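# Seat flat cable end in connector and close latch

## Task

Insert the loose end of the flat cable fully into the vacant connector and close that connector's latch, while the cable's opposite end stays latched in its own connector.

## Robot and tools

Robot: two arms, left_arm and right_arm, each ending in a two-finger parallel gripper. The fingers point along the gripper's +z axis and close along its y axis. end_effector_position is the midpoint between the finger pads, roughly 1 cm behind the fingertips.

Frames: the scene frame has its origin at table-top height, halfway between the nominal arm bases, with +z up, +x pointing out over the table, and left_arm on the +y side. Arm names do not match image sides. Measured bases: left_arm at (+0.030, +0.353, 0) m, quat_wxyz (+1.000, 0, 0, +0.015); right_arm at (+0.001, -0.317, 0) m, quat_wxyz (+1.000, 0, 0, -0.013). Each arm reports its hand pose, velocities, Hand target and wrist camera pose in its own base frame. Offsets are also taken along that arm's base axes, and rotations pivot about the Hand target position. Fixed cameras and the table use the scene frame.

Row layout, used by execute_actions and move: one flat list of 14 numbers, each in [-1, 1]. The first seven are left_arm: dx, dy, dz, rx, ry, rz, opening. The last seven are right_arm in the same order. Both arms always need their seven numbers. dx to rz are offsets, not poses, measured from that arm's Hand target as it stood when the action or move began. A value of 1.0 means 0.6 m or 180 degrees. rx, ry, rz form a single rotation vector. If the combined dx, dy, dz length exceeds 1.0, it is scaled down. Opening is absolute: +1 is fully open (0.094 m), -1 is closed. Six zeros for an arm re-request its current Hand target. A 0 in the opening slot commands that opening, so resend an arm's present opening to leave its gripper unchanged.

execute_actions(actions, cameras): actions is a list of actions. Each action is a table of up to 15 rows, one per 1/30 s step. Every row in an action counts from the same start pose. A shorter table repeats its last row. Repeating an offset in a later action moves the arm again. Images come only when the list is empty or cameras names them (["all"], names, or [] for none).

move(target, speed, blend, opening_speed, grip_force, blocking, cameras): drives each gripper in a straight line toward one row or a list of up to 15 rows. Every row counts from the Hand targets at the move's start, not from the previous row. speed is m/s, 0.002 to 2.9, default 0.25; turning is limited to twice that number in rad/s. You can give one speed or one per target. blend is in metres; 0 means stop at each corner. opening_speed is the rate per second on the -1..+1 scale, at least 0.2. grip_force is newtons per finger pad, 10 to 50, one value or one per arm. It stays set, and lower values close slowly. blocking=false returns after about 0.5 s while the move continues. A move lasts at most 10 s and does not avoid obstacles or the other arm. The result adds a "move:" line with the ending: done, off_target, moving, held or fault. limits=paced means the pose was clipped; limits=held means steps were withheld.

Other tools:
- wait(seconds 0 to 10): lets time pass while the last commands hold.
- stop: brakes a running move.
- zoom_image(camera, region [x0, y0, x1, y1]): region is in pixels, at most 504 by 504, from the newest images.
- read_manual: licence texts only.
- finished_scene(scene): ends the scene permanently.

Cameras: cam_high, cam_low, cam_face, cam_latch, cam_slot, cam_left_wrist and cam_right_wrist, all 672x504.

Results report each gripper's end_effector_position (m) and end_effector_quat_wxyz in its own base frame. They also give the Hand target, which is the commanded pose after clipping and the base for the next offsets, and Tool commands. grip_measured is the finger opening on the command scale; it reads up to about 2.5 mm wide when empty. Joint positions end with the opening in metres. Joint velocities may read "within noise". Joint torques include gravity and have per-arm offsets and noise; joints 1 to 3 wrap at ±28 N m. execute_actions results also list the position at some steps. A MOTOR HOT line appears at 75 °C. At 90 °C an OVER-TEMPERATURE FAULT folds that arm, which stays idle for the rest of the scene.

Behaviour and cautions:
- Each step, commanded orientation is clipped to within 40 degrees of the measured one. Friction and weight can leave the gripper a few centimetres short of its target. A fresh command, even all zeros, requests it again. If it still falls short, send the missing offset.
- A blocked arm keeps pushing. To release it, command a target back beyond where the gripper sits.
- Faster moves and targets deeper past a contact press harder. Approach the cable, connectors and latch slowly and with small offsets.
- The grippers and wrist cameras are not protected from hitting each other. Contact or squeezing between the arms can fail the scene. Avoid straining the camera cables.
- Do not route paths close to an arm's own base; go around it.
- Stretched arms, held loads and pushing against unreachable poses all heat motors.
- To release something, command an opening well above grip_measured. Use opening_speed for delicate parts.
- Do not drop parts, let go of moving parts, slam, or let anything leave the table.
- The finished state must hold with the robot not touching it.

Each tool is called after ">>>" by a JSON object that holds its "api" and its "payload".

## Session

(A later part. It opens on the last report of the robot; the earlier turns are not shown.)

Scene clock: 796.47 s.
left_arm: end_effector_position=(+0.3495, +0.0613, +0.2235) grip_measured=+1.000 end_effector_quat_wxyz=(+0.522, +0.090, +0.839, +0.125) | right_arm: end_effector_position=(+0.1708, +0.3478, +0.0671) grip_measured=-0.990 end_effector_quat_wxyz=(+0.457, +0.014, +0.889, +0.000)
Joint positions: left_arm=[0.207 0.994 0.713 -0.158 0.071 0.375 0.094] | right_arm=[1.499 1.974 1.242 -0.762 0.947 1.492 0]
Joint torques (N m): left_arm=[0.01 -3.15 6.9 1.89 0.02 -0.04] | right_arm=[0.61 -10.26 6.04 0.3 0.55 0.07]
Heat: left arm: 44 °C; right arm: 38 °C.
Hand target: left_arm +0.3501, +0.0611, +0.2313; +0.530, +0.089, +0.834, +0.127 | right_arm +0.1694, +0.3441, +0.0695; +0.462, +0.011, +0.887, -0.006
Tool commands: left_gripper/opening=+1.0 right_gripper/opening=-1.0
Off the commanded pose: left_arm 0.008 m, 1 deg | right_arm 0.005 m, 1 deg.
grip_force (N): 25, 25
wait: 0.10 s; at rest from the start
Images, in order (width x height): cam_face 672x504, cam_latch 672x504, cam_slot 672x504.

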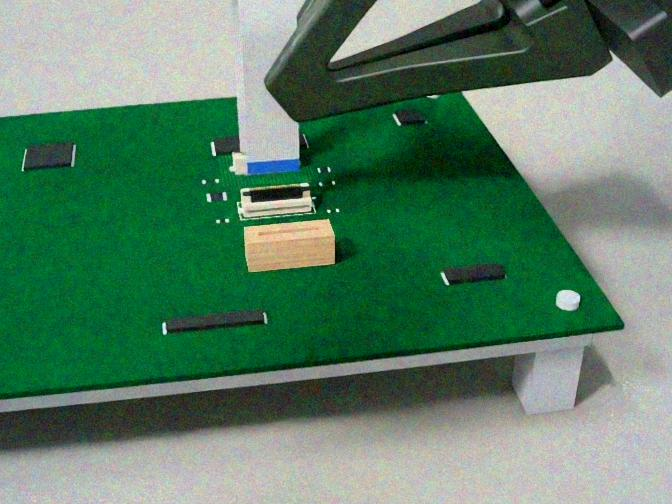

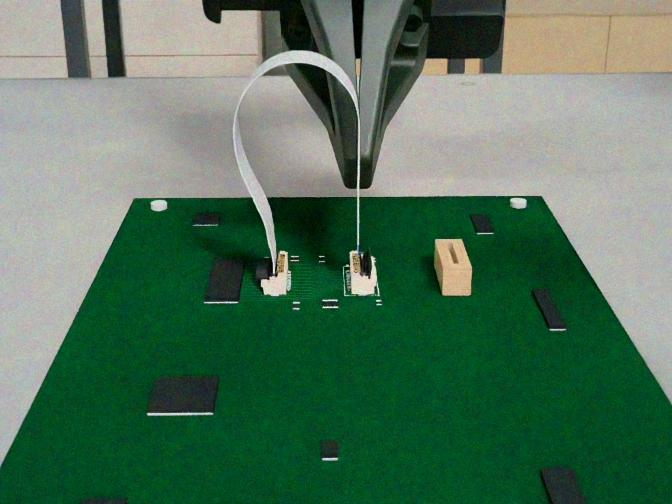

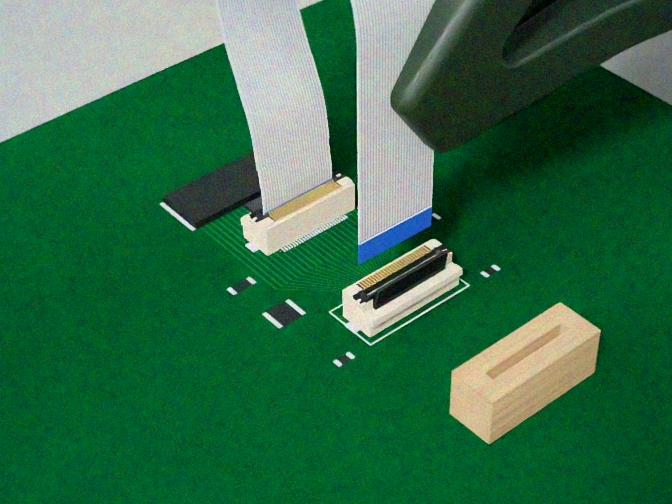

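>>> {"api": "move", "payload": {"target": [0,0,0,0,0,0,1,0.0003,0.0125,-0.006,0,0,0,-1], "speed": 0.03, "cameras": ["cam_face","cam_latch","cam_slot"]}}

>>> {"api": "zoom_image", "payload": {"camera": "cam_face", "region": [200, 90, 350, 240]}}

>>> {"api": "zoom_image", "payload": {"camera": "cam_latch", "region": [300, 190, 420, 310]}}

>>> {"api": "zoom_image", "payload": {"camera": "cam_slot", "region": [320, 160, 480, 340]}}

Scene clock: 810.07 s.
left_arm: end_effector_position=(+0.3495, +0.0613, +0.2235) grip_measured=+1.000 end_effector_quat_wxyz=(+0.522, +0.090, +0.839, +0.125) | right_arm: end_effector_position=(+0.1708, +0.3478, +0.0671) grip_measured=-0.990 end_effector_quat_wxyz=(+0.457, +0.015, +0.889, +0.000)
Joint positions: left_arm=[0.207 0.994 0.713 -0.158 0.071 0.375 0.094] | right_arm=[1.499 1.974 1.242 -0.762 0.947 1.493 0]
Joint torques (N m): left_arm=[-0.01 -3.14 6.87 1.89 0.01 -0.04] | right_arm=[0.54 -7.54 8.8 0.35 0.59 0.06]
Heat: left arm: 44 °C; right arm: 38 °C.
Hand target: left_arm +0.3501, +0.0611, +0.2313; +0.530, +0.089, +0.834, +0.127 | right_arm +0.1696, +0.3516, +0.0659; +0.462, +0.011, +0.887, -0.006
Off the commanded pose: left_arm 0.008 m, 1 deg | right_arm 0.004 m, 1 deg.
grip_force (N): 25, 25
move: done
Images, in order (width x height): cam_face 672x504, cam_latch 672x504, cam_slot 672x504.

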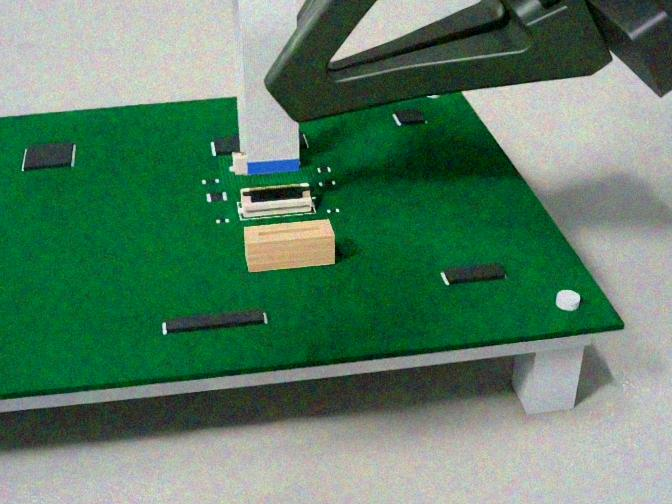

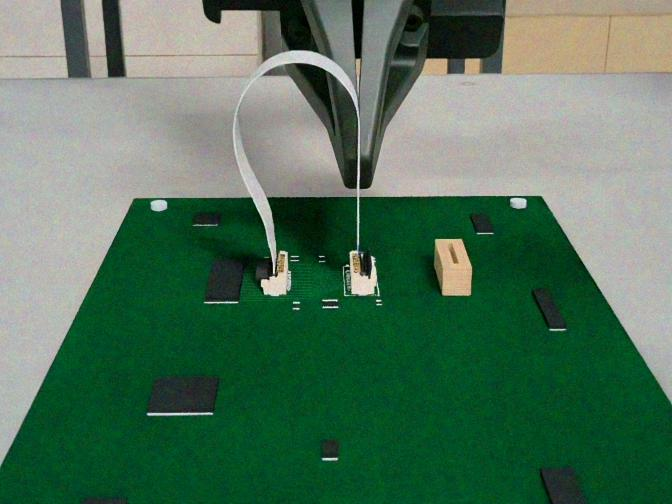

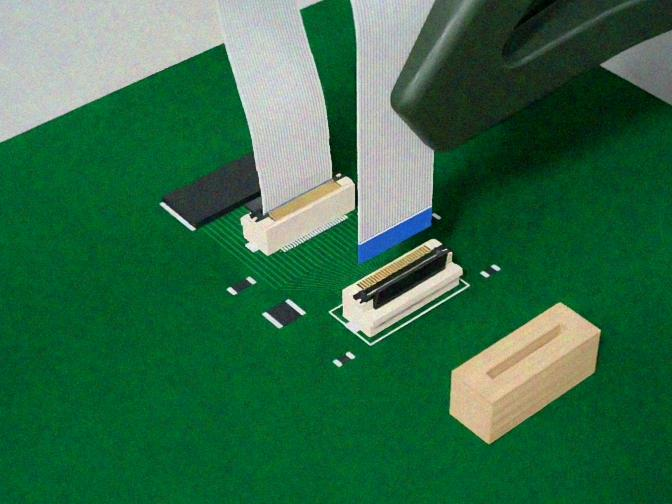

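Scaled by 3.360 from the camera's 672x504 image, which has a finer 960x720 frame.

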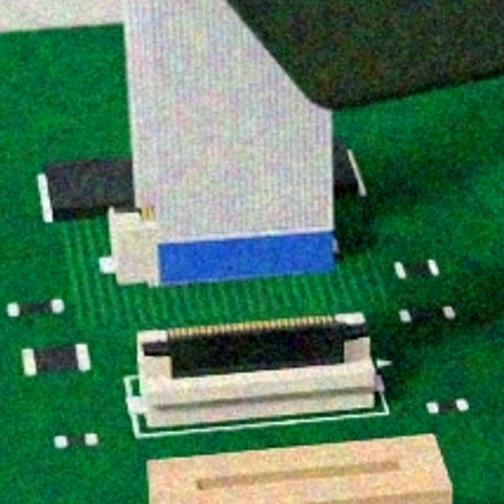

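Scaled by 4.200 from the camera's 672x504 image, which has a finer 960x720 frame.

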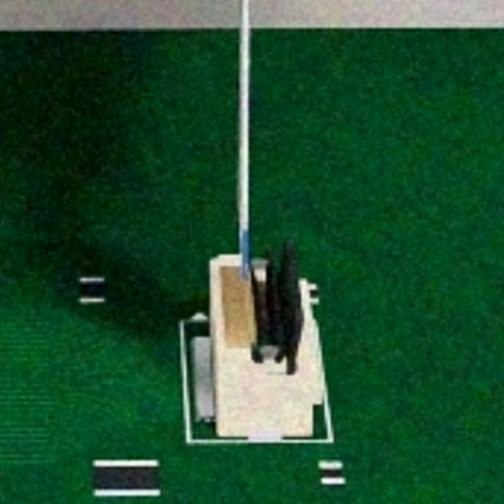

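Scaled by 2.800 from the camera's 672x504 image, which has a finer 960x720 frame.

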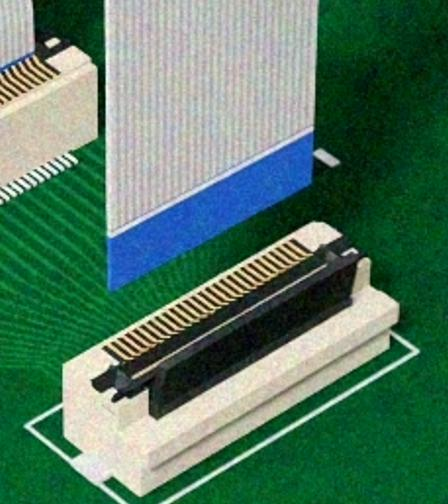

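>>> {"api": "move", "payload": {"target": [0,0,0,0,0,0,1,0.0003,0.0042,0,0,0,0,-1], "speed": 0.03}}

Scene clock: 815.27 s.
left_arm: end_effector_position=(+0.3495, +0.0613, +0.2235) grip_measured=+1.000 end_effector_quat_wxyz=(+0.522, +0.090, +0.839, +0.125) | right_arm: end_effector_position=(+0.1710, +0.3500, +0.0658) grip_measured=-0.990 end_effector_quat_wxyz=(+0.457, +0.014, +0.889, -0.001)
Joint positions: left_arm=[0.207 0.994 0.713 -0.158 0.071 0.375 0.094] | right_arm=[1.499 1.985 1.252 -0.763 0.947 1.493 0]
Joint torques (N m): left_arm=[-0.01 -3.12 6.9 1.89 0.01 -0.04] | right_arm=[0.54 -7.82 9.1 0.31 0.6 0.08]
Heat: left arm: 44 °C; right arm: 38 °C.
Hand target: left_arm +0.3501, +0.0611, +0.2313; +0.530, +0.089, +0.834, +0.127 | right_arm +0.1698, +0.3541, +0.0659; +0.462, +0.011, +0.887, -0.006
Off the commanded pose: left_arm 0.008 m, 1 deg | right_arm 0.004 m, 1 deg.
grip_force (N): 25, 25
move: done

>>> {"api": "wait", "payload": {"seconds": 0.1, "cameras": ["cam_face","cam_latch","cam_slot"]}}

>>> {"api": "zoom_image", "payload": {"camera": "cam_face", "region": [200, 90, 350, 240]}}

>>> {"api": "zoom_image", "payload": {"camera": "cam_latch", "region": [300, 190, 420, 310]}}

>>> {"api": "zoom_image", "payload": {"camera": "cam_slot", "region": [320, 160, 480, 340]}}

Scene clock: 823.63 s.
left_arm: end_effector_position=(+0.3495, +0.0613, +0.2235) grip_measured=+1.000 end_effector_quat_wxyz=(+0.522, +0.090, +0.839, +0.125) | right_arm: end_effector_position=(+0.1710, +0.3499, +0.0658) grip_measured=-0.990 end_effector_quat_wxyz=(+0.457, +0.014, +0.889, -0.001)
Joint positions: left_arm=[0.207 0.994 0.713 -0.158 0.071 0.375 0.094] | right_arm=[1.499 1.985 1.252 -0.764 0.947 1.493 0]
Joint torques (N m): left_arm=[-0.01 -3.14 6.9 1.88 0.02 -0.04] | right_arm=[0.68 -7.97 9.1 0.32 0.6 0.07]
Heat: left arm: 44 °C; right arm: 38 °C.
Hand target: left_arm +0.3501, +0.0611, +0.2313; +0.530, +0.089, +0.834, +0.127 | right_arm +0.1698, +0.3542, +0.0659; +0.462, +0.011, +0.887, -0.006
Tool commands: left_gripper/opening=+1.0 right_gripper/opening=-1.0
Off the commanded pose: left_arm 0.008 m, 1 deg | right_arm 0.004 m, 1 deg.
grip_force (N): 25, 25
wait: 0.10 s; at rest from the start
Images, in order (width x height): cam_face 672x504, cam_latch 672x504, cam_slot 672x504.

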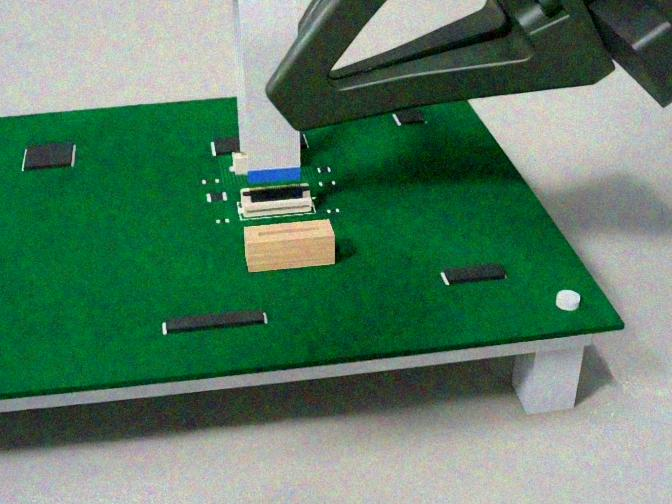

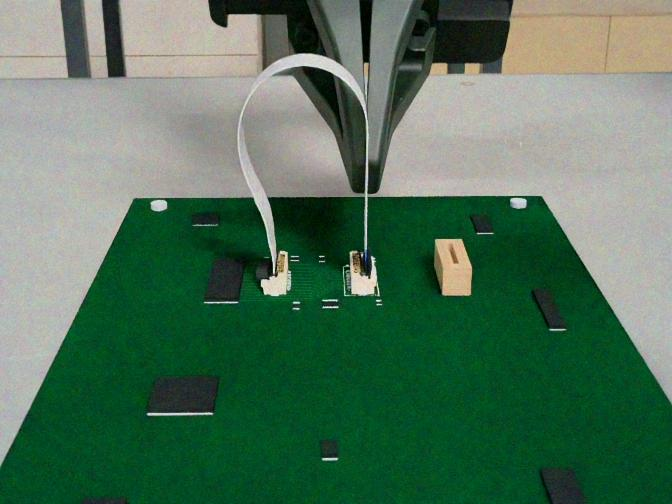

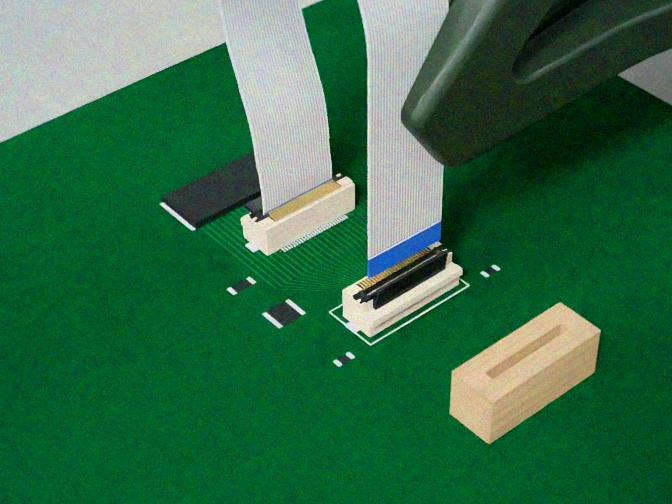

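Scaled by 3.360 from the camera's 672x504 image, which has a finer 960x720 frame.

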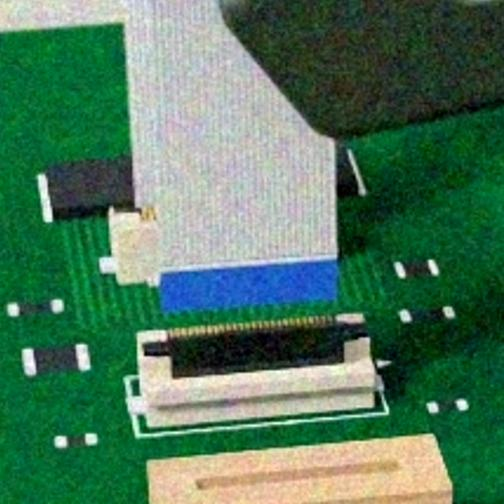

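Scaled by 4.200 from the camera's 672x504 image, which has a finer 960x720 frame.

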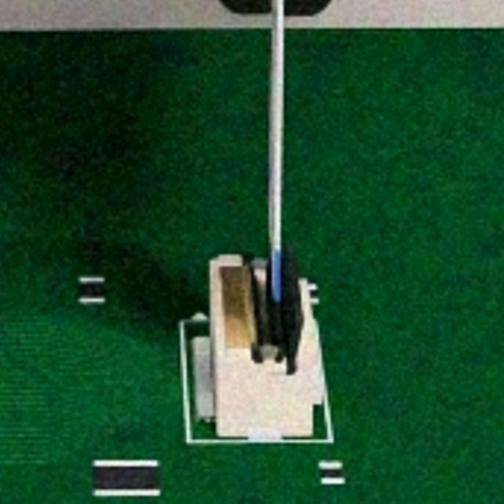

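Scaled by 2.800 from the camera's 672x504 image, which has a finer 960x720 frame.

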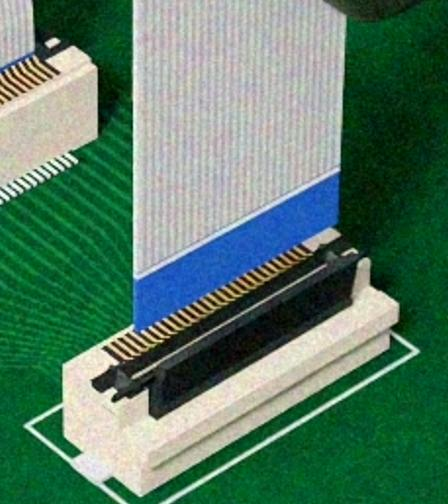

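>>> {"api": "zoom_image", "payload": {"camera": "cam_latch", "region": [340, 225, 390, 290]}}

>>> {"api": "zoom_image", "payload": {"camera": "cam_latch", "region": [255, 225, 305, 290]}}

>>> {"api": "zoom_image", "payload": {"camera": "cam_slot", "region": [340, 200, 470, 320]}}

Scaled by 7.754 from the camera's 672x504 image, which has a finer 960x720 frame.

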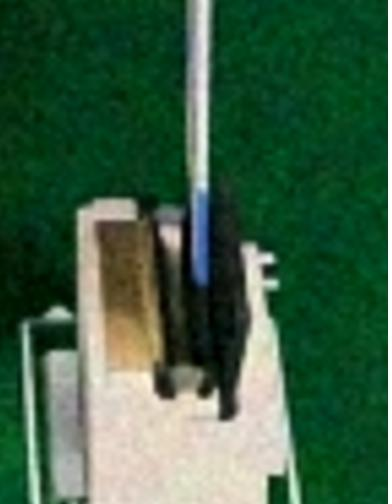

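Scaled by 7.754 from the camera's 672x504 image, which has a finer 960x720 frame.

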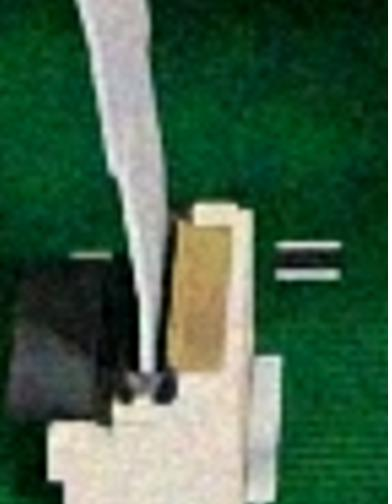

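Scaled by 3.877 from the camera's 672x504 image, which has a finer 960x720 frame.

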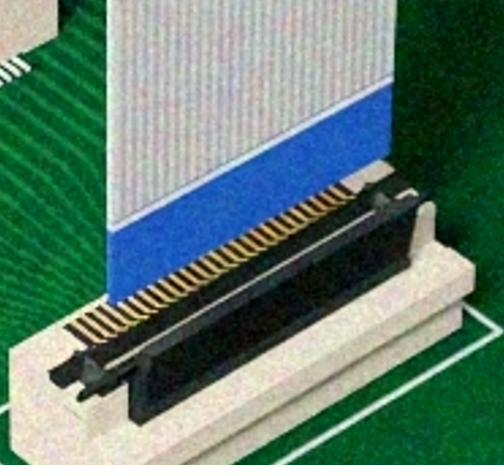

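>>> {"api": "move", "payload": {"target": [0,0,0,0,0,0,1,0,-0.0007,-0.0042,-0.0024,0.0002,0,-1], "speed": 0.02, "cameras": ["cam_face","cam_latch","cam_slot"]}}

>>> {"api": "zoom_image", "payload": {"camera": "cam_face", "region": [220, 140, 340, 230]}}

>>> {"api": "zoom_image", "payload": {"camera": "cam_latch", "region": [340, 225, 390, 290]}}

>>> {"api": "zoom_image", "payload": {"camera": "cam_slot", "region": [340, 200, 470, 320]}}

Scene clock: 911.27 s.
left_arm: end_effector_position=(+0.3495, +0.0613, +0.2235) grip_measured=+1.000 end_effector_quat_wxyz=(+0.522, +0.090, +0.839, +0.125) | right_arm: end_effector_position=(+0.1709, +0.3494, +0.0630) grip_measured=-0.990 end_effector_quat_wxyz=(+0.457, +0.012, +0.890, -0.005)
Joint positions: left_arm=[0.207 0.994 0.713 -0.158 0.071 0.375 0.094] | right_arm=[1.499 1.994 1.252 -0.764 0.947 1.493 0]
Joint torques (N m): left_arm=[-0.01 -3.15 6.9 1.89 0.02 -0.05] | right_arm=[0.64 -8.06 8.98 0.3 0.53 0.11]
Heat: left arm: 44 °C; right arm: 38 °C.
Hand target: left_arm +0.3501, +0.0611, +0.2313; +0.530, +0.089, +0.834, +0.127 | right_arm +0.1698, +0.3537, +0.0633; +0.461, +0.009, +0.887, -0.009
Off the commanded pose: left_arm 0.008 m, 1 deg | right_arm 0.005 m, 1 deg.
grip_force (N): 25, 25
move: done
Images, in order (width x height): cam_face 672x504, cam_latch 672x504, cam_slot 672x504.

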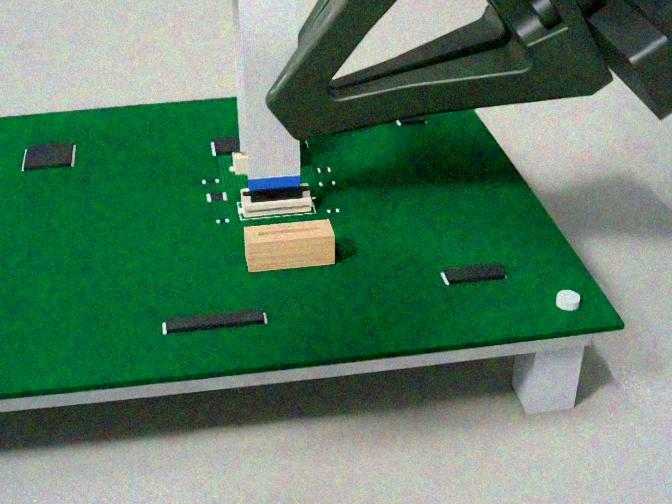

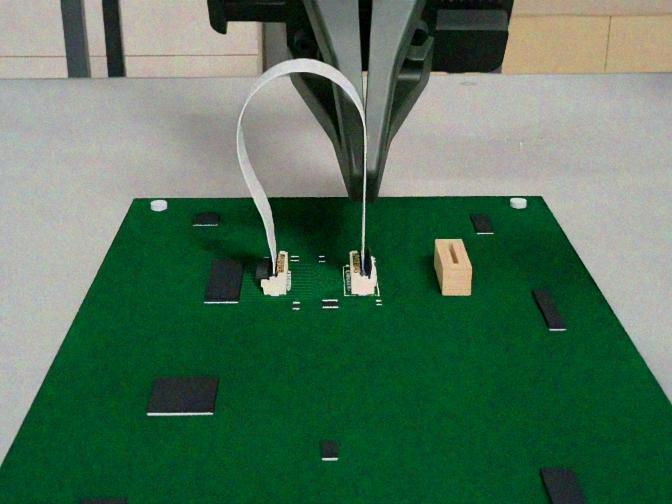

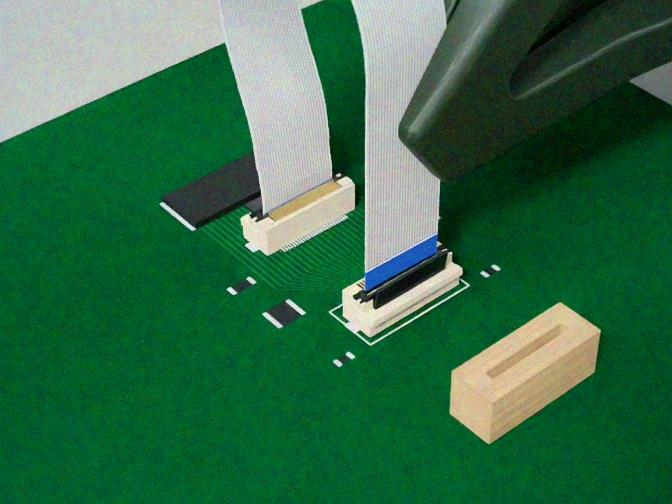

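Scaled by 4.200 from the camera's 672x504 image, which has a finer 960x720 frame.

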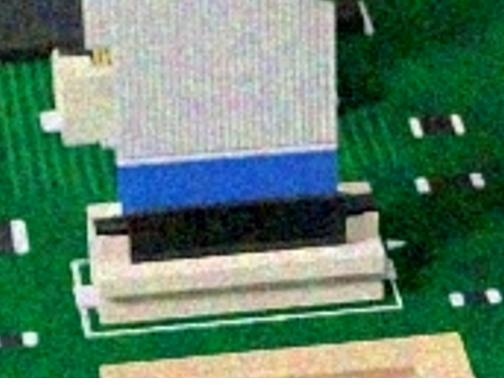

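Scaled by 7.754 from the camera's 672x504 image, which has a finer 960x720 frame.

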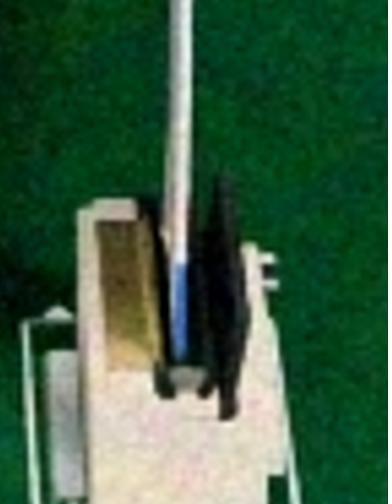

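Scaled by 3.877 from the camera's 672x504 image, which has a finer 960x720 frame.

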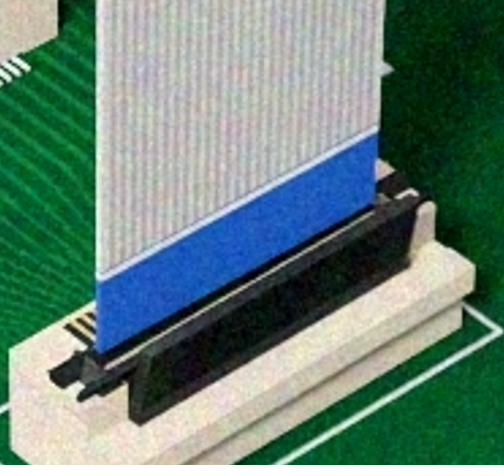

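>>> {"api": "zoom_image", "payload": {"camera": "cam_slot", "region": [340, 265, 390, 315]}}

>>> {"api": "zoom_image", "payload": {"camera": "cam_slot", "region": [420, 225, 470, 275]}}

>>> {"api": "zoom_image", "payload": {"camera": "cam_slot", "region": [240, 185, 290, 235]}}

>>> {"api": "zoom_image", "payload": {"camera": "cam_slot", "region": [315, 155, 365, 205]}}

>>> {"api": "zoom_image", "payload": {"camera": "cam_face", "region": [225, 170, 325, 225]}}

Scaled by 10.080 from the camera's 672x504 image, which has a finer 960x720 frame.

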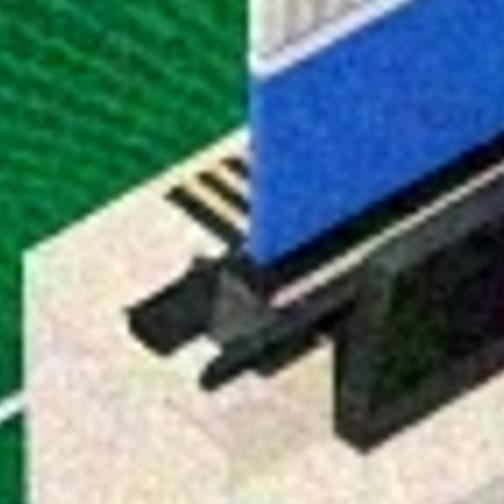

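Scaled by 10.080 from the camera's 672x504 image, which has a finer 960x720 frame.

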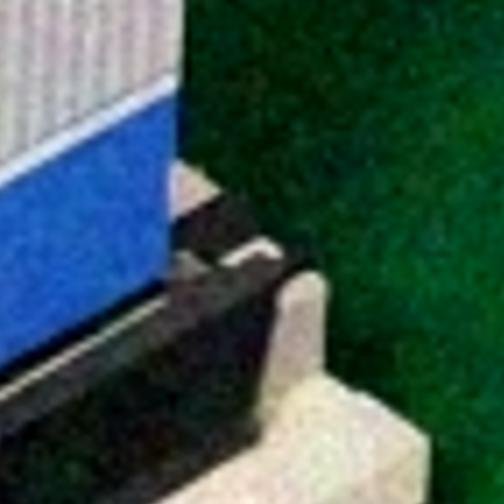

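Scaled by 10.080 from the camera's 672x504 image, which has a finer 960x720 frame.

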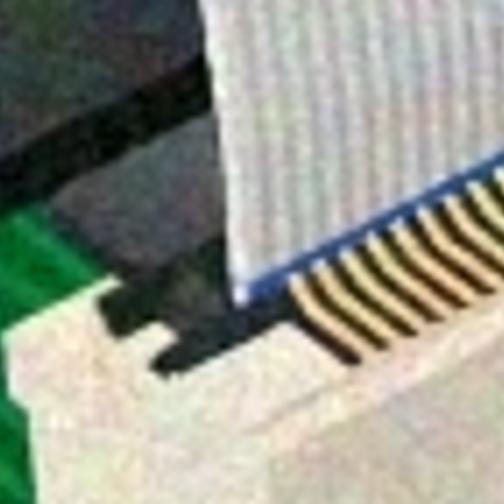

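Scaled by 10.080 from the camera's 672x504 image, which has a finer 960x720 frame.

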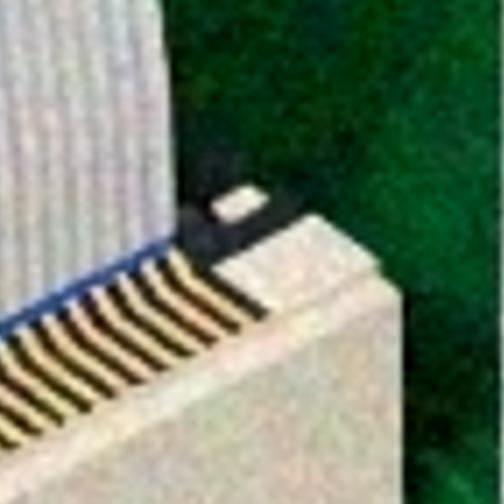

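Scaled by 5.040 from the camera's 672x504 image, which has a finer 960x720 frame.

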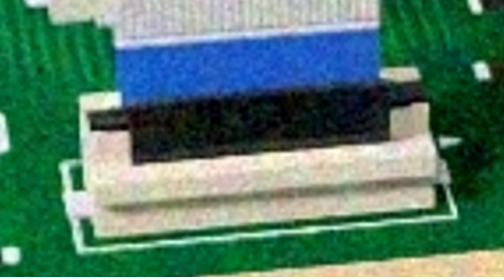

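>>> {"api": "move", "payload": {"target": [0,0,0,0,0,0,1,0,0.0001,-0.0038,-0.0021,0.00015,0,-1], "speed": 0.02, "cameras": ["cam_face","cam_latch","cam_slot"]}}

>>> {"api": "zoom_image", "payload": {"camera": "cam_face", "region": [220, 140, 340, 230]}}

>>> {"api": "zoom_image", "payload": {"camera": "cam_latch", "region": [340, 225, 390, 290]}}

>>> {"api": "zoom_image", "payload": {"camera": "cam_slot", "region": [340, 200, 470, 320]}}

Scene clock: 980.97 s.
left_arm: end_effector_position=(+0.3495, +0.0613, +0.2235) grip_measured=+1.000 end_effector_quat_wxyz=(+0.522, +0.090, +0.839, +0.125) | right_arm: end_effector_position=(+0.1710, +0.3489, +0.0606) grip_measured=-0.990 end_effector_quat_wxyz=(+0.457, +0.010, +0.890, -0.009)
Joint positions: left_arm=[0.207 0.994 0.713 -0.158 0.071 0.375 0.094] | right_arm=[1.499 2.001 1.252 -0.765 0.947 1.493 0]
Joint torques (N m): left_arm=[0.01 -3.12 6.89 1.9 0.02 -0.03] | right_arm=[0.65 -8.06 9.32 0.27 0.59 0.07]
Heat: left arm: 44 °C; right arm: 38 °C.
Hand target: left_arm +0.3501, +0.0611, +0.2313; +0.530, +0.089, +0.834, +0.127 | right_arm +0.1698, +0.3538, +0.0611; +0.461, +0.008, +0.887, -0.012
Off the commanded pose: left_arm 0.008 m, 1 deg | right_arm 0.005 m, 1 deg.
grip_force (N): 25, 25
move: done
Images, in order (width x height): cam_face 672x504, cam_latch 672x504, cam_slot 672x504.

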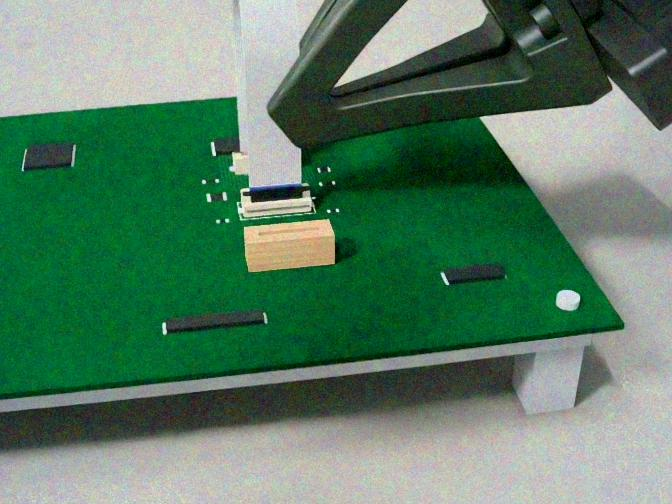

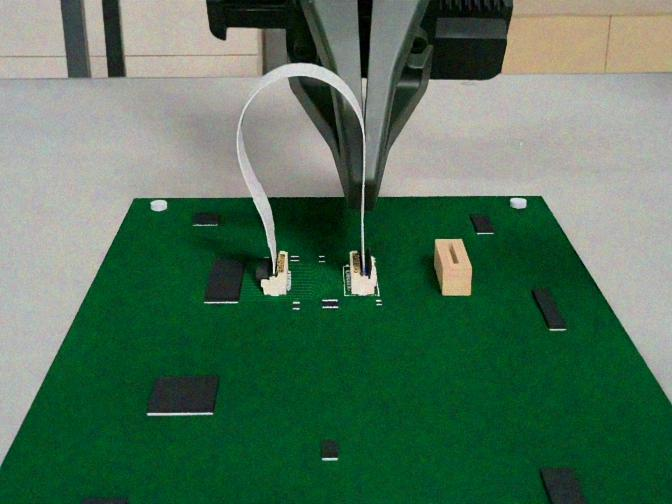

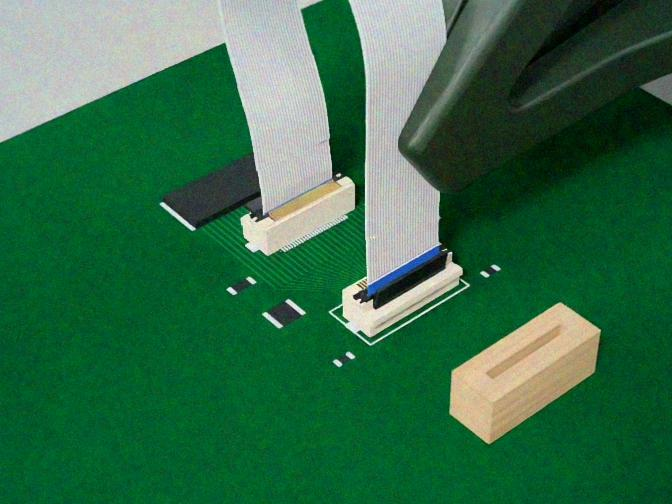

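Scaled by 4.200 from the camera's 672x504 image, which has a finer 960x720 frame.

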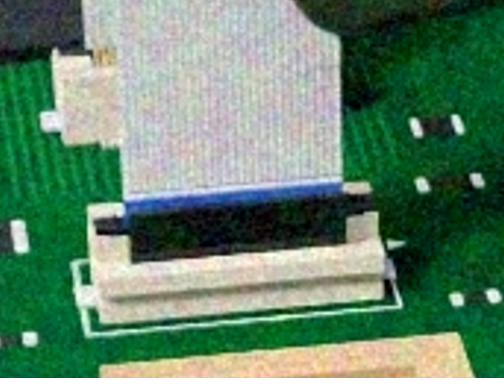

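Scaled by 7.754 from the camera's 672x504 image, which has a finer 960x720 frame.

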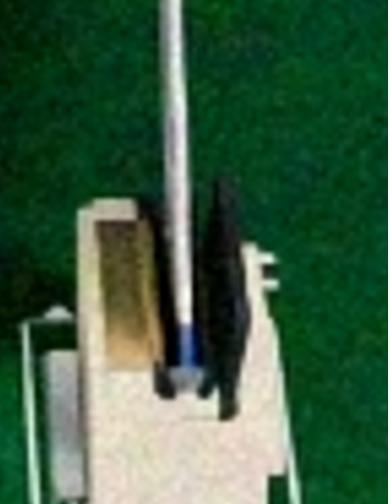

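Scaled by 3.877 from the camera's 672x504 image, which has a finer 960x720 frame.

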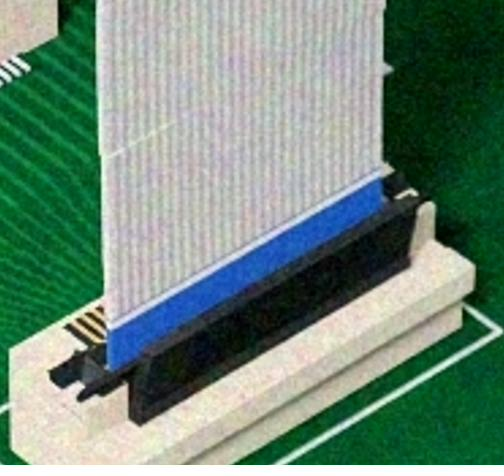

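>>> {"api": "move", "payload": {"target": [0,0,0,0,0,0,1,0,0.0003,-0.0038,-0.0021,0.00015,0,-1], "speed": 0.02, "cameras": ["cam_face","cam_latch","cam_slot"]}}

>>> {"api": "zoom_image", "payload": {"camera": "cam_face", "region": [220, 140, 340, 230]}}

>>> {"api": "zoom_image", "payload": {"camera": "cam_latch", "region": [340, 225, 390, 290]}}

>>> {"api": "zoom_image", "payload": {"camera": "cam_slot", "region": [340, 200, 470, 320]}}

Scene clock: 992.10 s.
left_arm: end_effector_position=(+0.3495, +0.0613, +0.2235) grip_measured=+1.000 end_effector_quat_wxyz=(+0.522, +0.090, +0.839, +0.125) | right_arm: end_effector_position=(+0.1710, +0.3497, +0.0587) grip_measured=-0.990 end_effector_quat_wxyz=(+0.457, +0.009, +0.890, -0.011)
Joint positions: left_arm=[0.207 0.994 0.713 -0.158 0.071 0.375 0.094] | right_arm=[1.499 2.01 1.257 -0.766 0.947 1.493 0]
Joint torques (N m): left_arm=[0.01 -3.14 6.91 1.89 0.01 -0.04] | right_arm=[0.61 -8.18 8.96 0.26 0.54 0.07]
Heat: left arm: 44 °C; right arm: 38 °C.
Hand target: left_arm +0.3501, +0.0611, +0.2313; +0.530, +0.089, +0.834, +0.127 | right_arm +0.1698, +0.3540, +0.0587; +0.461, +0.006, +0.887, -0.015
Off the commanded pose: left_arm 0.008 m, 1 deg | right_arm 0.004 m, 1 deg.
grip_force (N): 25, 25
move: done
Images, in order (width x height): cam_face 672x504, cam_latch 672x504, cam_slot 672x504.

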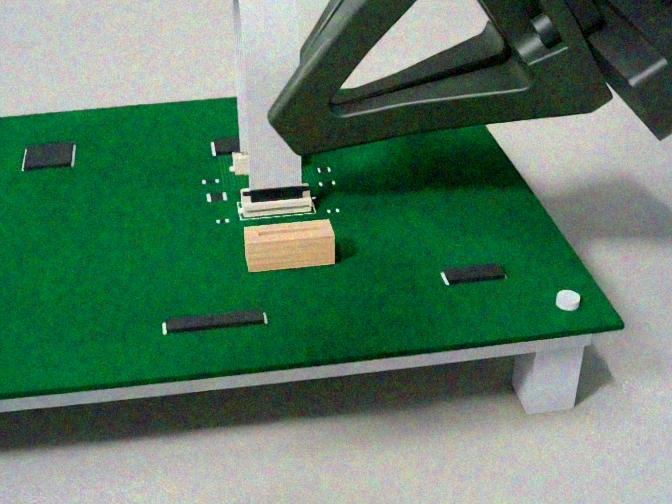

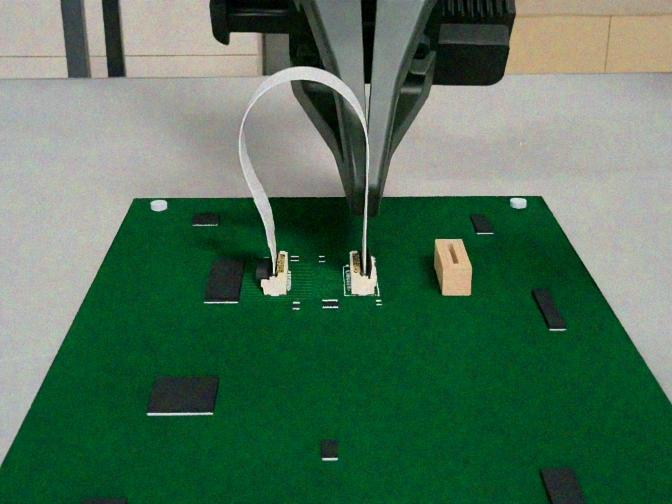

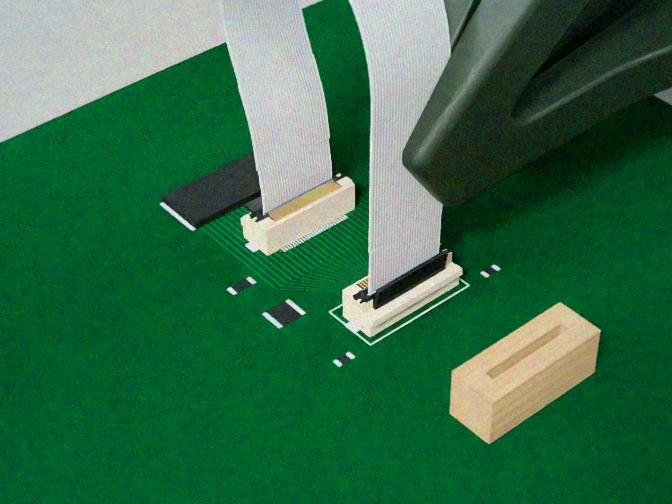

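Scaled by 4.200 from the camera's 672x504 image, which has a finer 960x720 frame.

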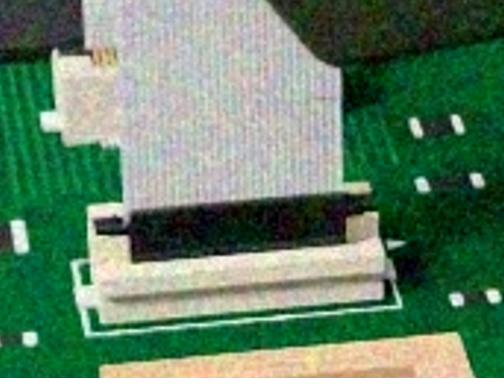

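Scaled by 7.754 from the camera's 672x504 image, which has a finer 960x720 frame.

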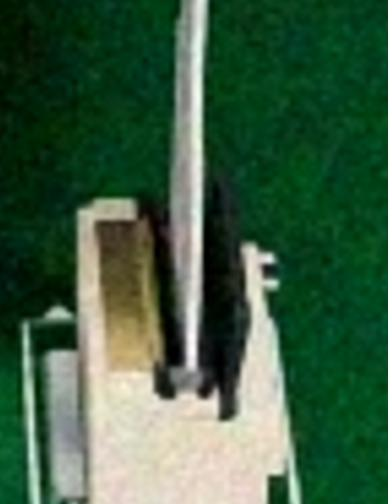

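Scaled by 3.877 from the camera's 672x504 image, which has a finer 960x720 frame.

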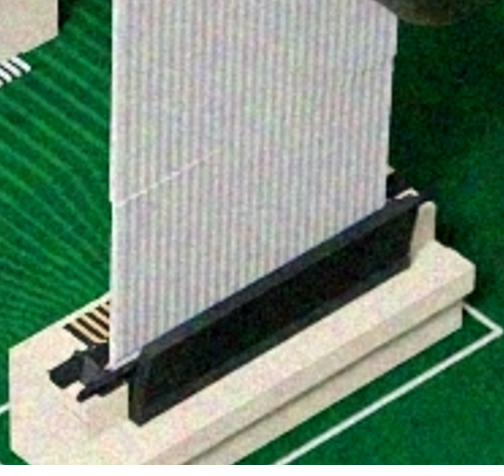

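>>> {"api": "move", "payload": {"target": [0,0,0,0,0,0,1,0,0.0001,-0.0025,-0.0014,0.0001,0,-1], "speed": 0.02, "cameras": ["cam_face","cam_latch","cam_slot"]}}

>>> {"api": "zoom_image", "payload": {"camera": "cam_face", "region": [220, 140, 340, 230]}}

>>> {"api": "zoom_image", "payload": {"camera": "cam_latch", "region": [340, 225, 390, 290]}}

>>> {"api": "zoom_image", "payload": {"camera": "cam_slot", "region": [340, 200, 470, 320]}}

Scene clock: 1006.37 s.
left_arm: end_effector_position=(+0.3495, +0.0613, +0.2235) grip_measured=+1.000 end_effector_quat_wxyz=(+0.522, +0.090, +0.839, +0.125) | right_arm: end_effector_position=(+0.1712, +0.3494, +0.0582) grip_measured=-0.990 end_effector_quat_wxyz=(+0.457, +0.009, +0.889, -0.012)
Joint positions: left_arm=[0.207 0.994 0.713 -0.158 0.071 0.375 0.094] | right_arm=[1.499 2.012 1.257 -0.766 0.949 1.493 0]
Joint torques (N m): left_arm=[-0.01 -3.14 6.89 1.89 0.02 -0.04] | right_arm=[0.49 -7.86 9.16 0.27 0.54 0.07]
Heat: left arm: 44 °C; right arm: 37 °C.
Hand target: left_arm +0.3501, +0.0611, +0.2313; +0.530, +0.089, +0.834, +0.127 | right_arm +0.1698, +0.3540, +0.0572; +0.461, +0.005, +0.887, -0.017
Off the commanded pose: left_arm 0.008 m, 1 deg | right_arm 0.005 m, 1 deg.
grip_force (N): 25, 25
move: done
Images, in order (width x height): cam_face 672x504, cam_latch 672x504, cam_slot 672x504.

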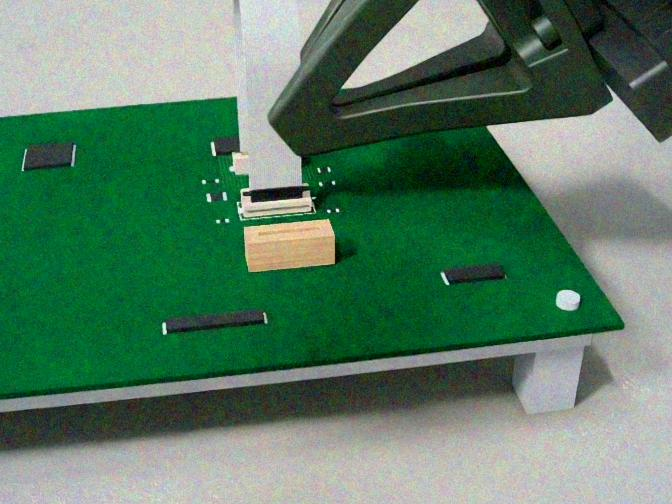

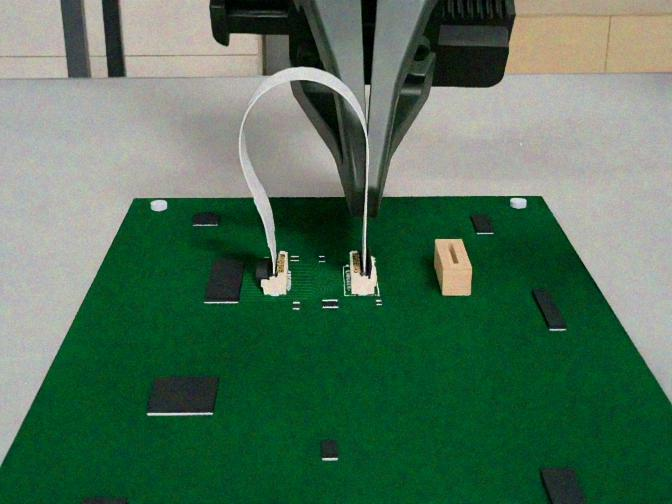

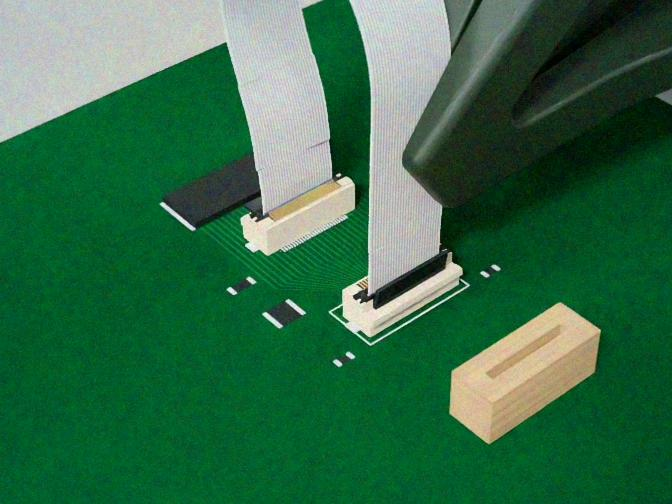

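Scaled by 4.200 from the camera's 672x504 image, which has a finer 960x720 frame.

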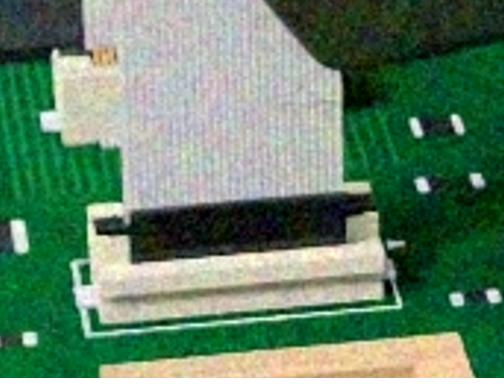

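Scaled by 7.754 from the camera's 672x504 image, which has a finer 960x720 frame.

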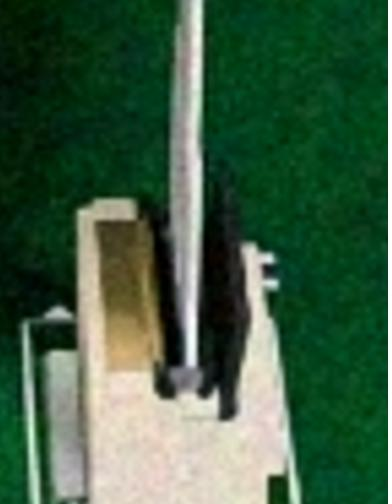

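Scaled by 3.877 from the camera's 672x504 image, which has a finer 960x720 frame.

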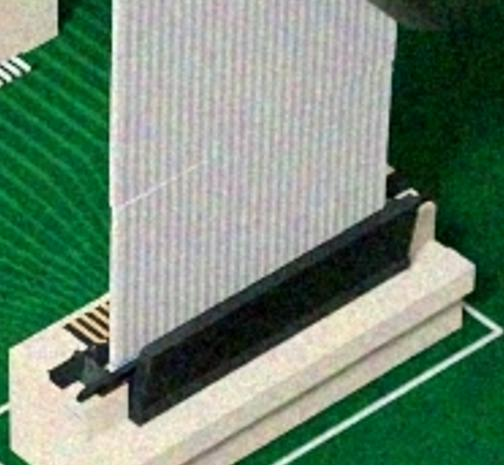

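>>> {"api": "zoom_image", "payload": {"camera": "cam_slot", "region": [345, 265, 395, 315]}}

>>> {"api": "zoom_image", "payload": {"camera": "cam_latch", "region": [350, 250, 380, 280]}}

>>> {"api": "zoom_image", "payload": {"camera": "cam_latch", "region": [260, 250, 290, 280]}}

Scaled by 10.080 from the camera's 672x504 image, which has a finer 960x720 frame.

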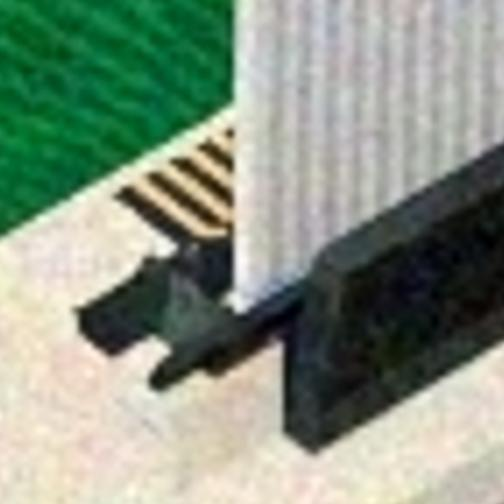

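Scaled by 16.800 from the camera's 672x504 image, which has a finer 960x720 frame.

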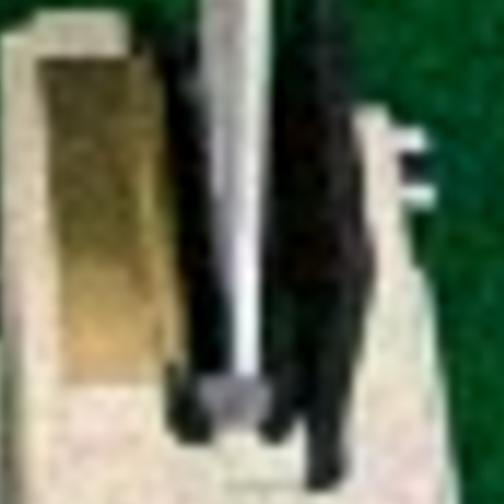

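Scaled by 16.800 from the camera's 672x504 image, which has a finer 960x720 frame.

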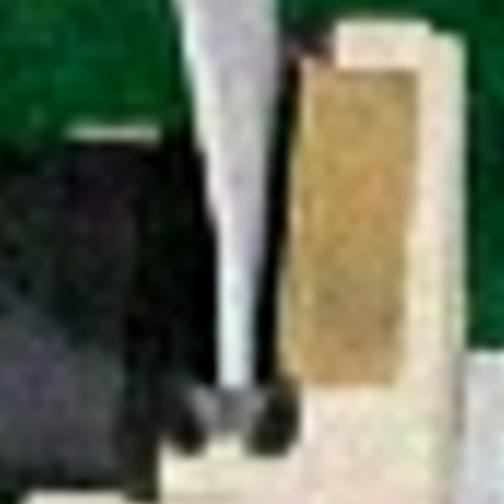

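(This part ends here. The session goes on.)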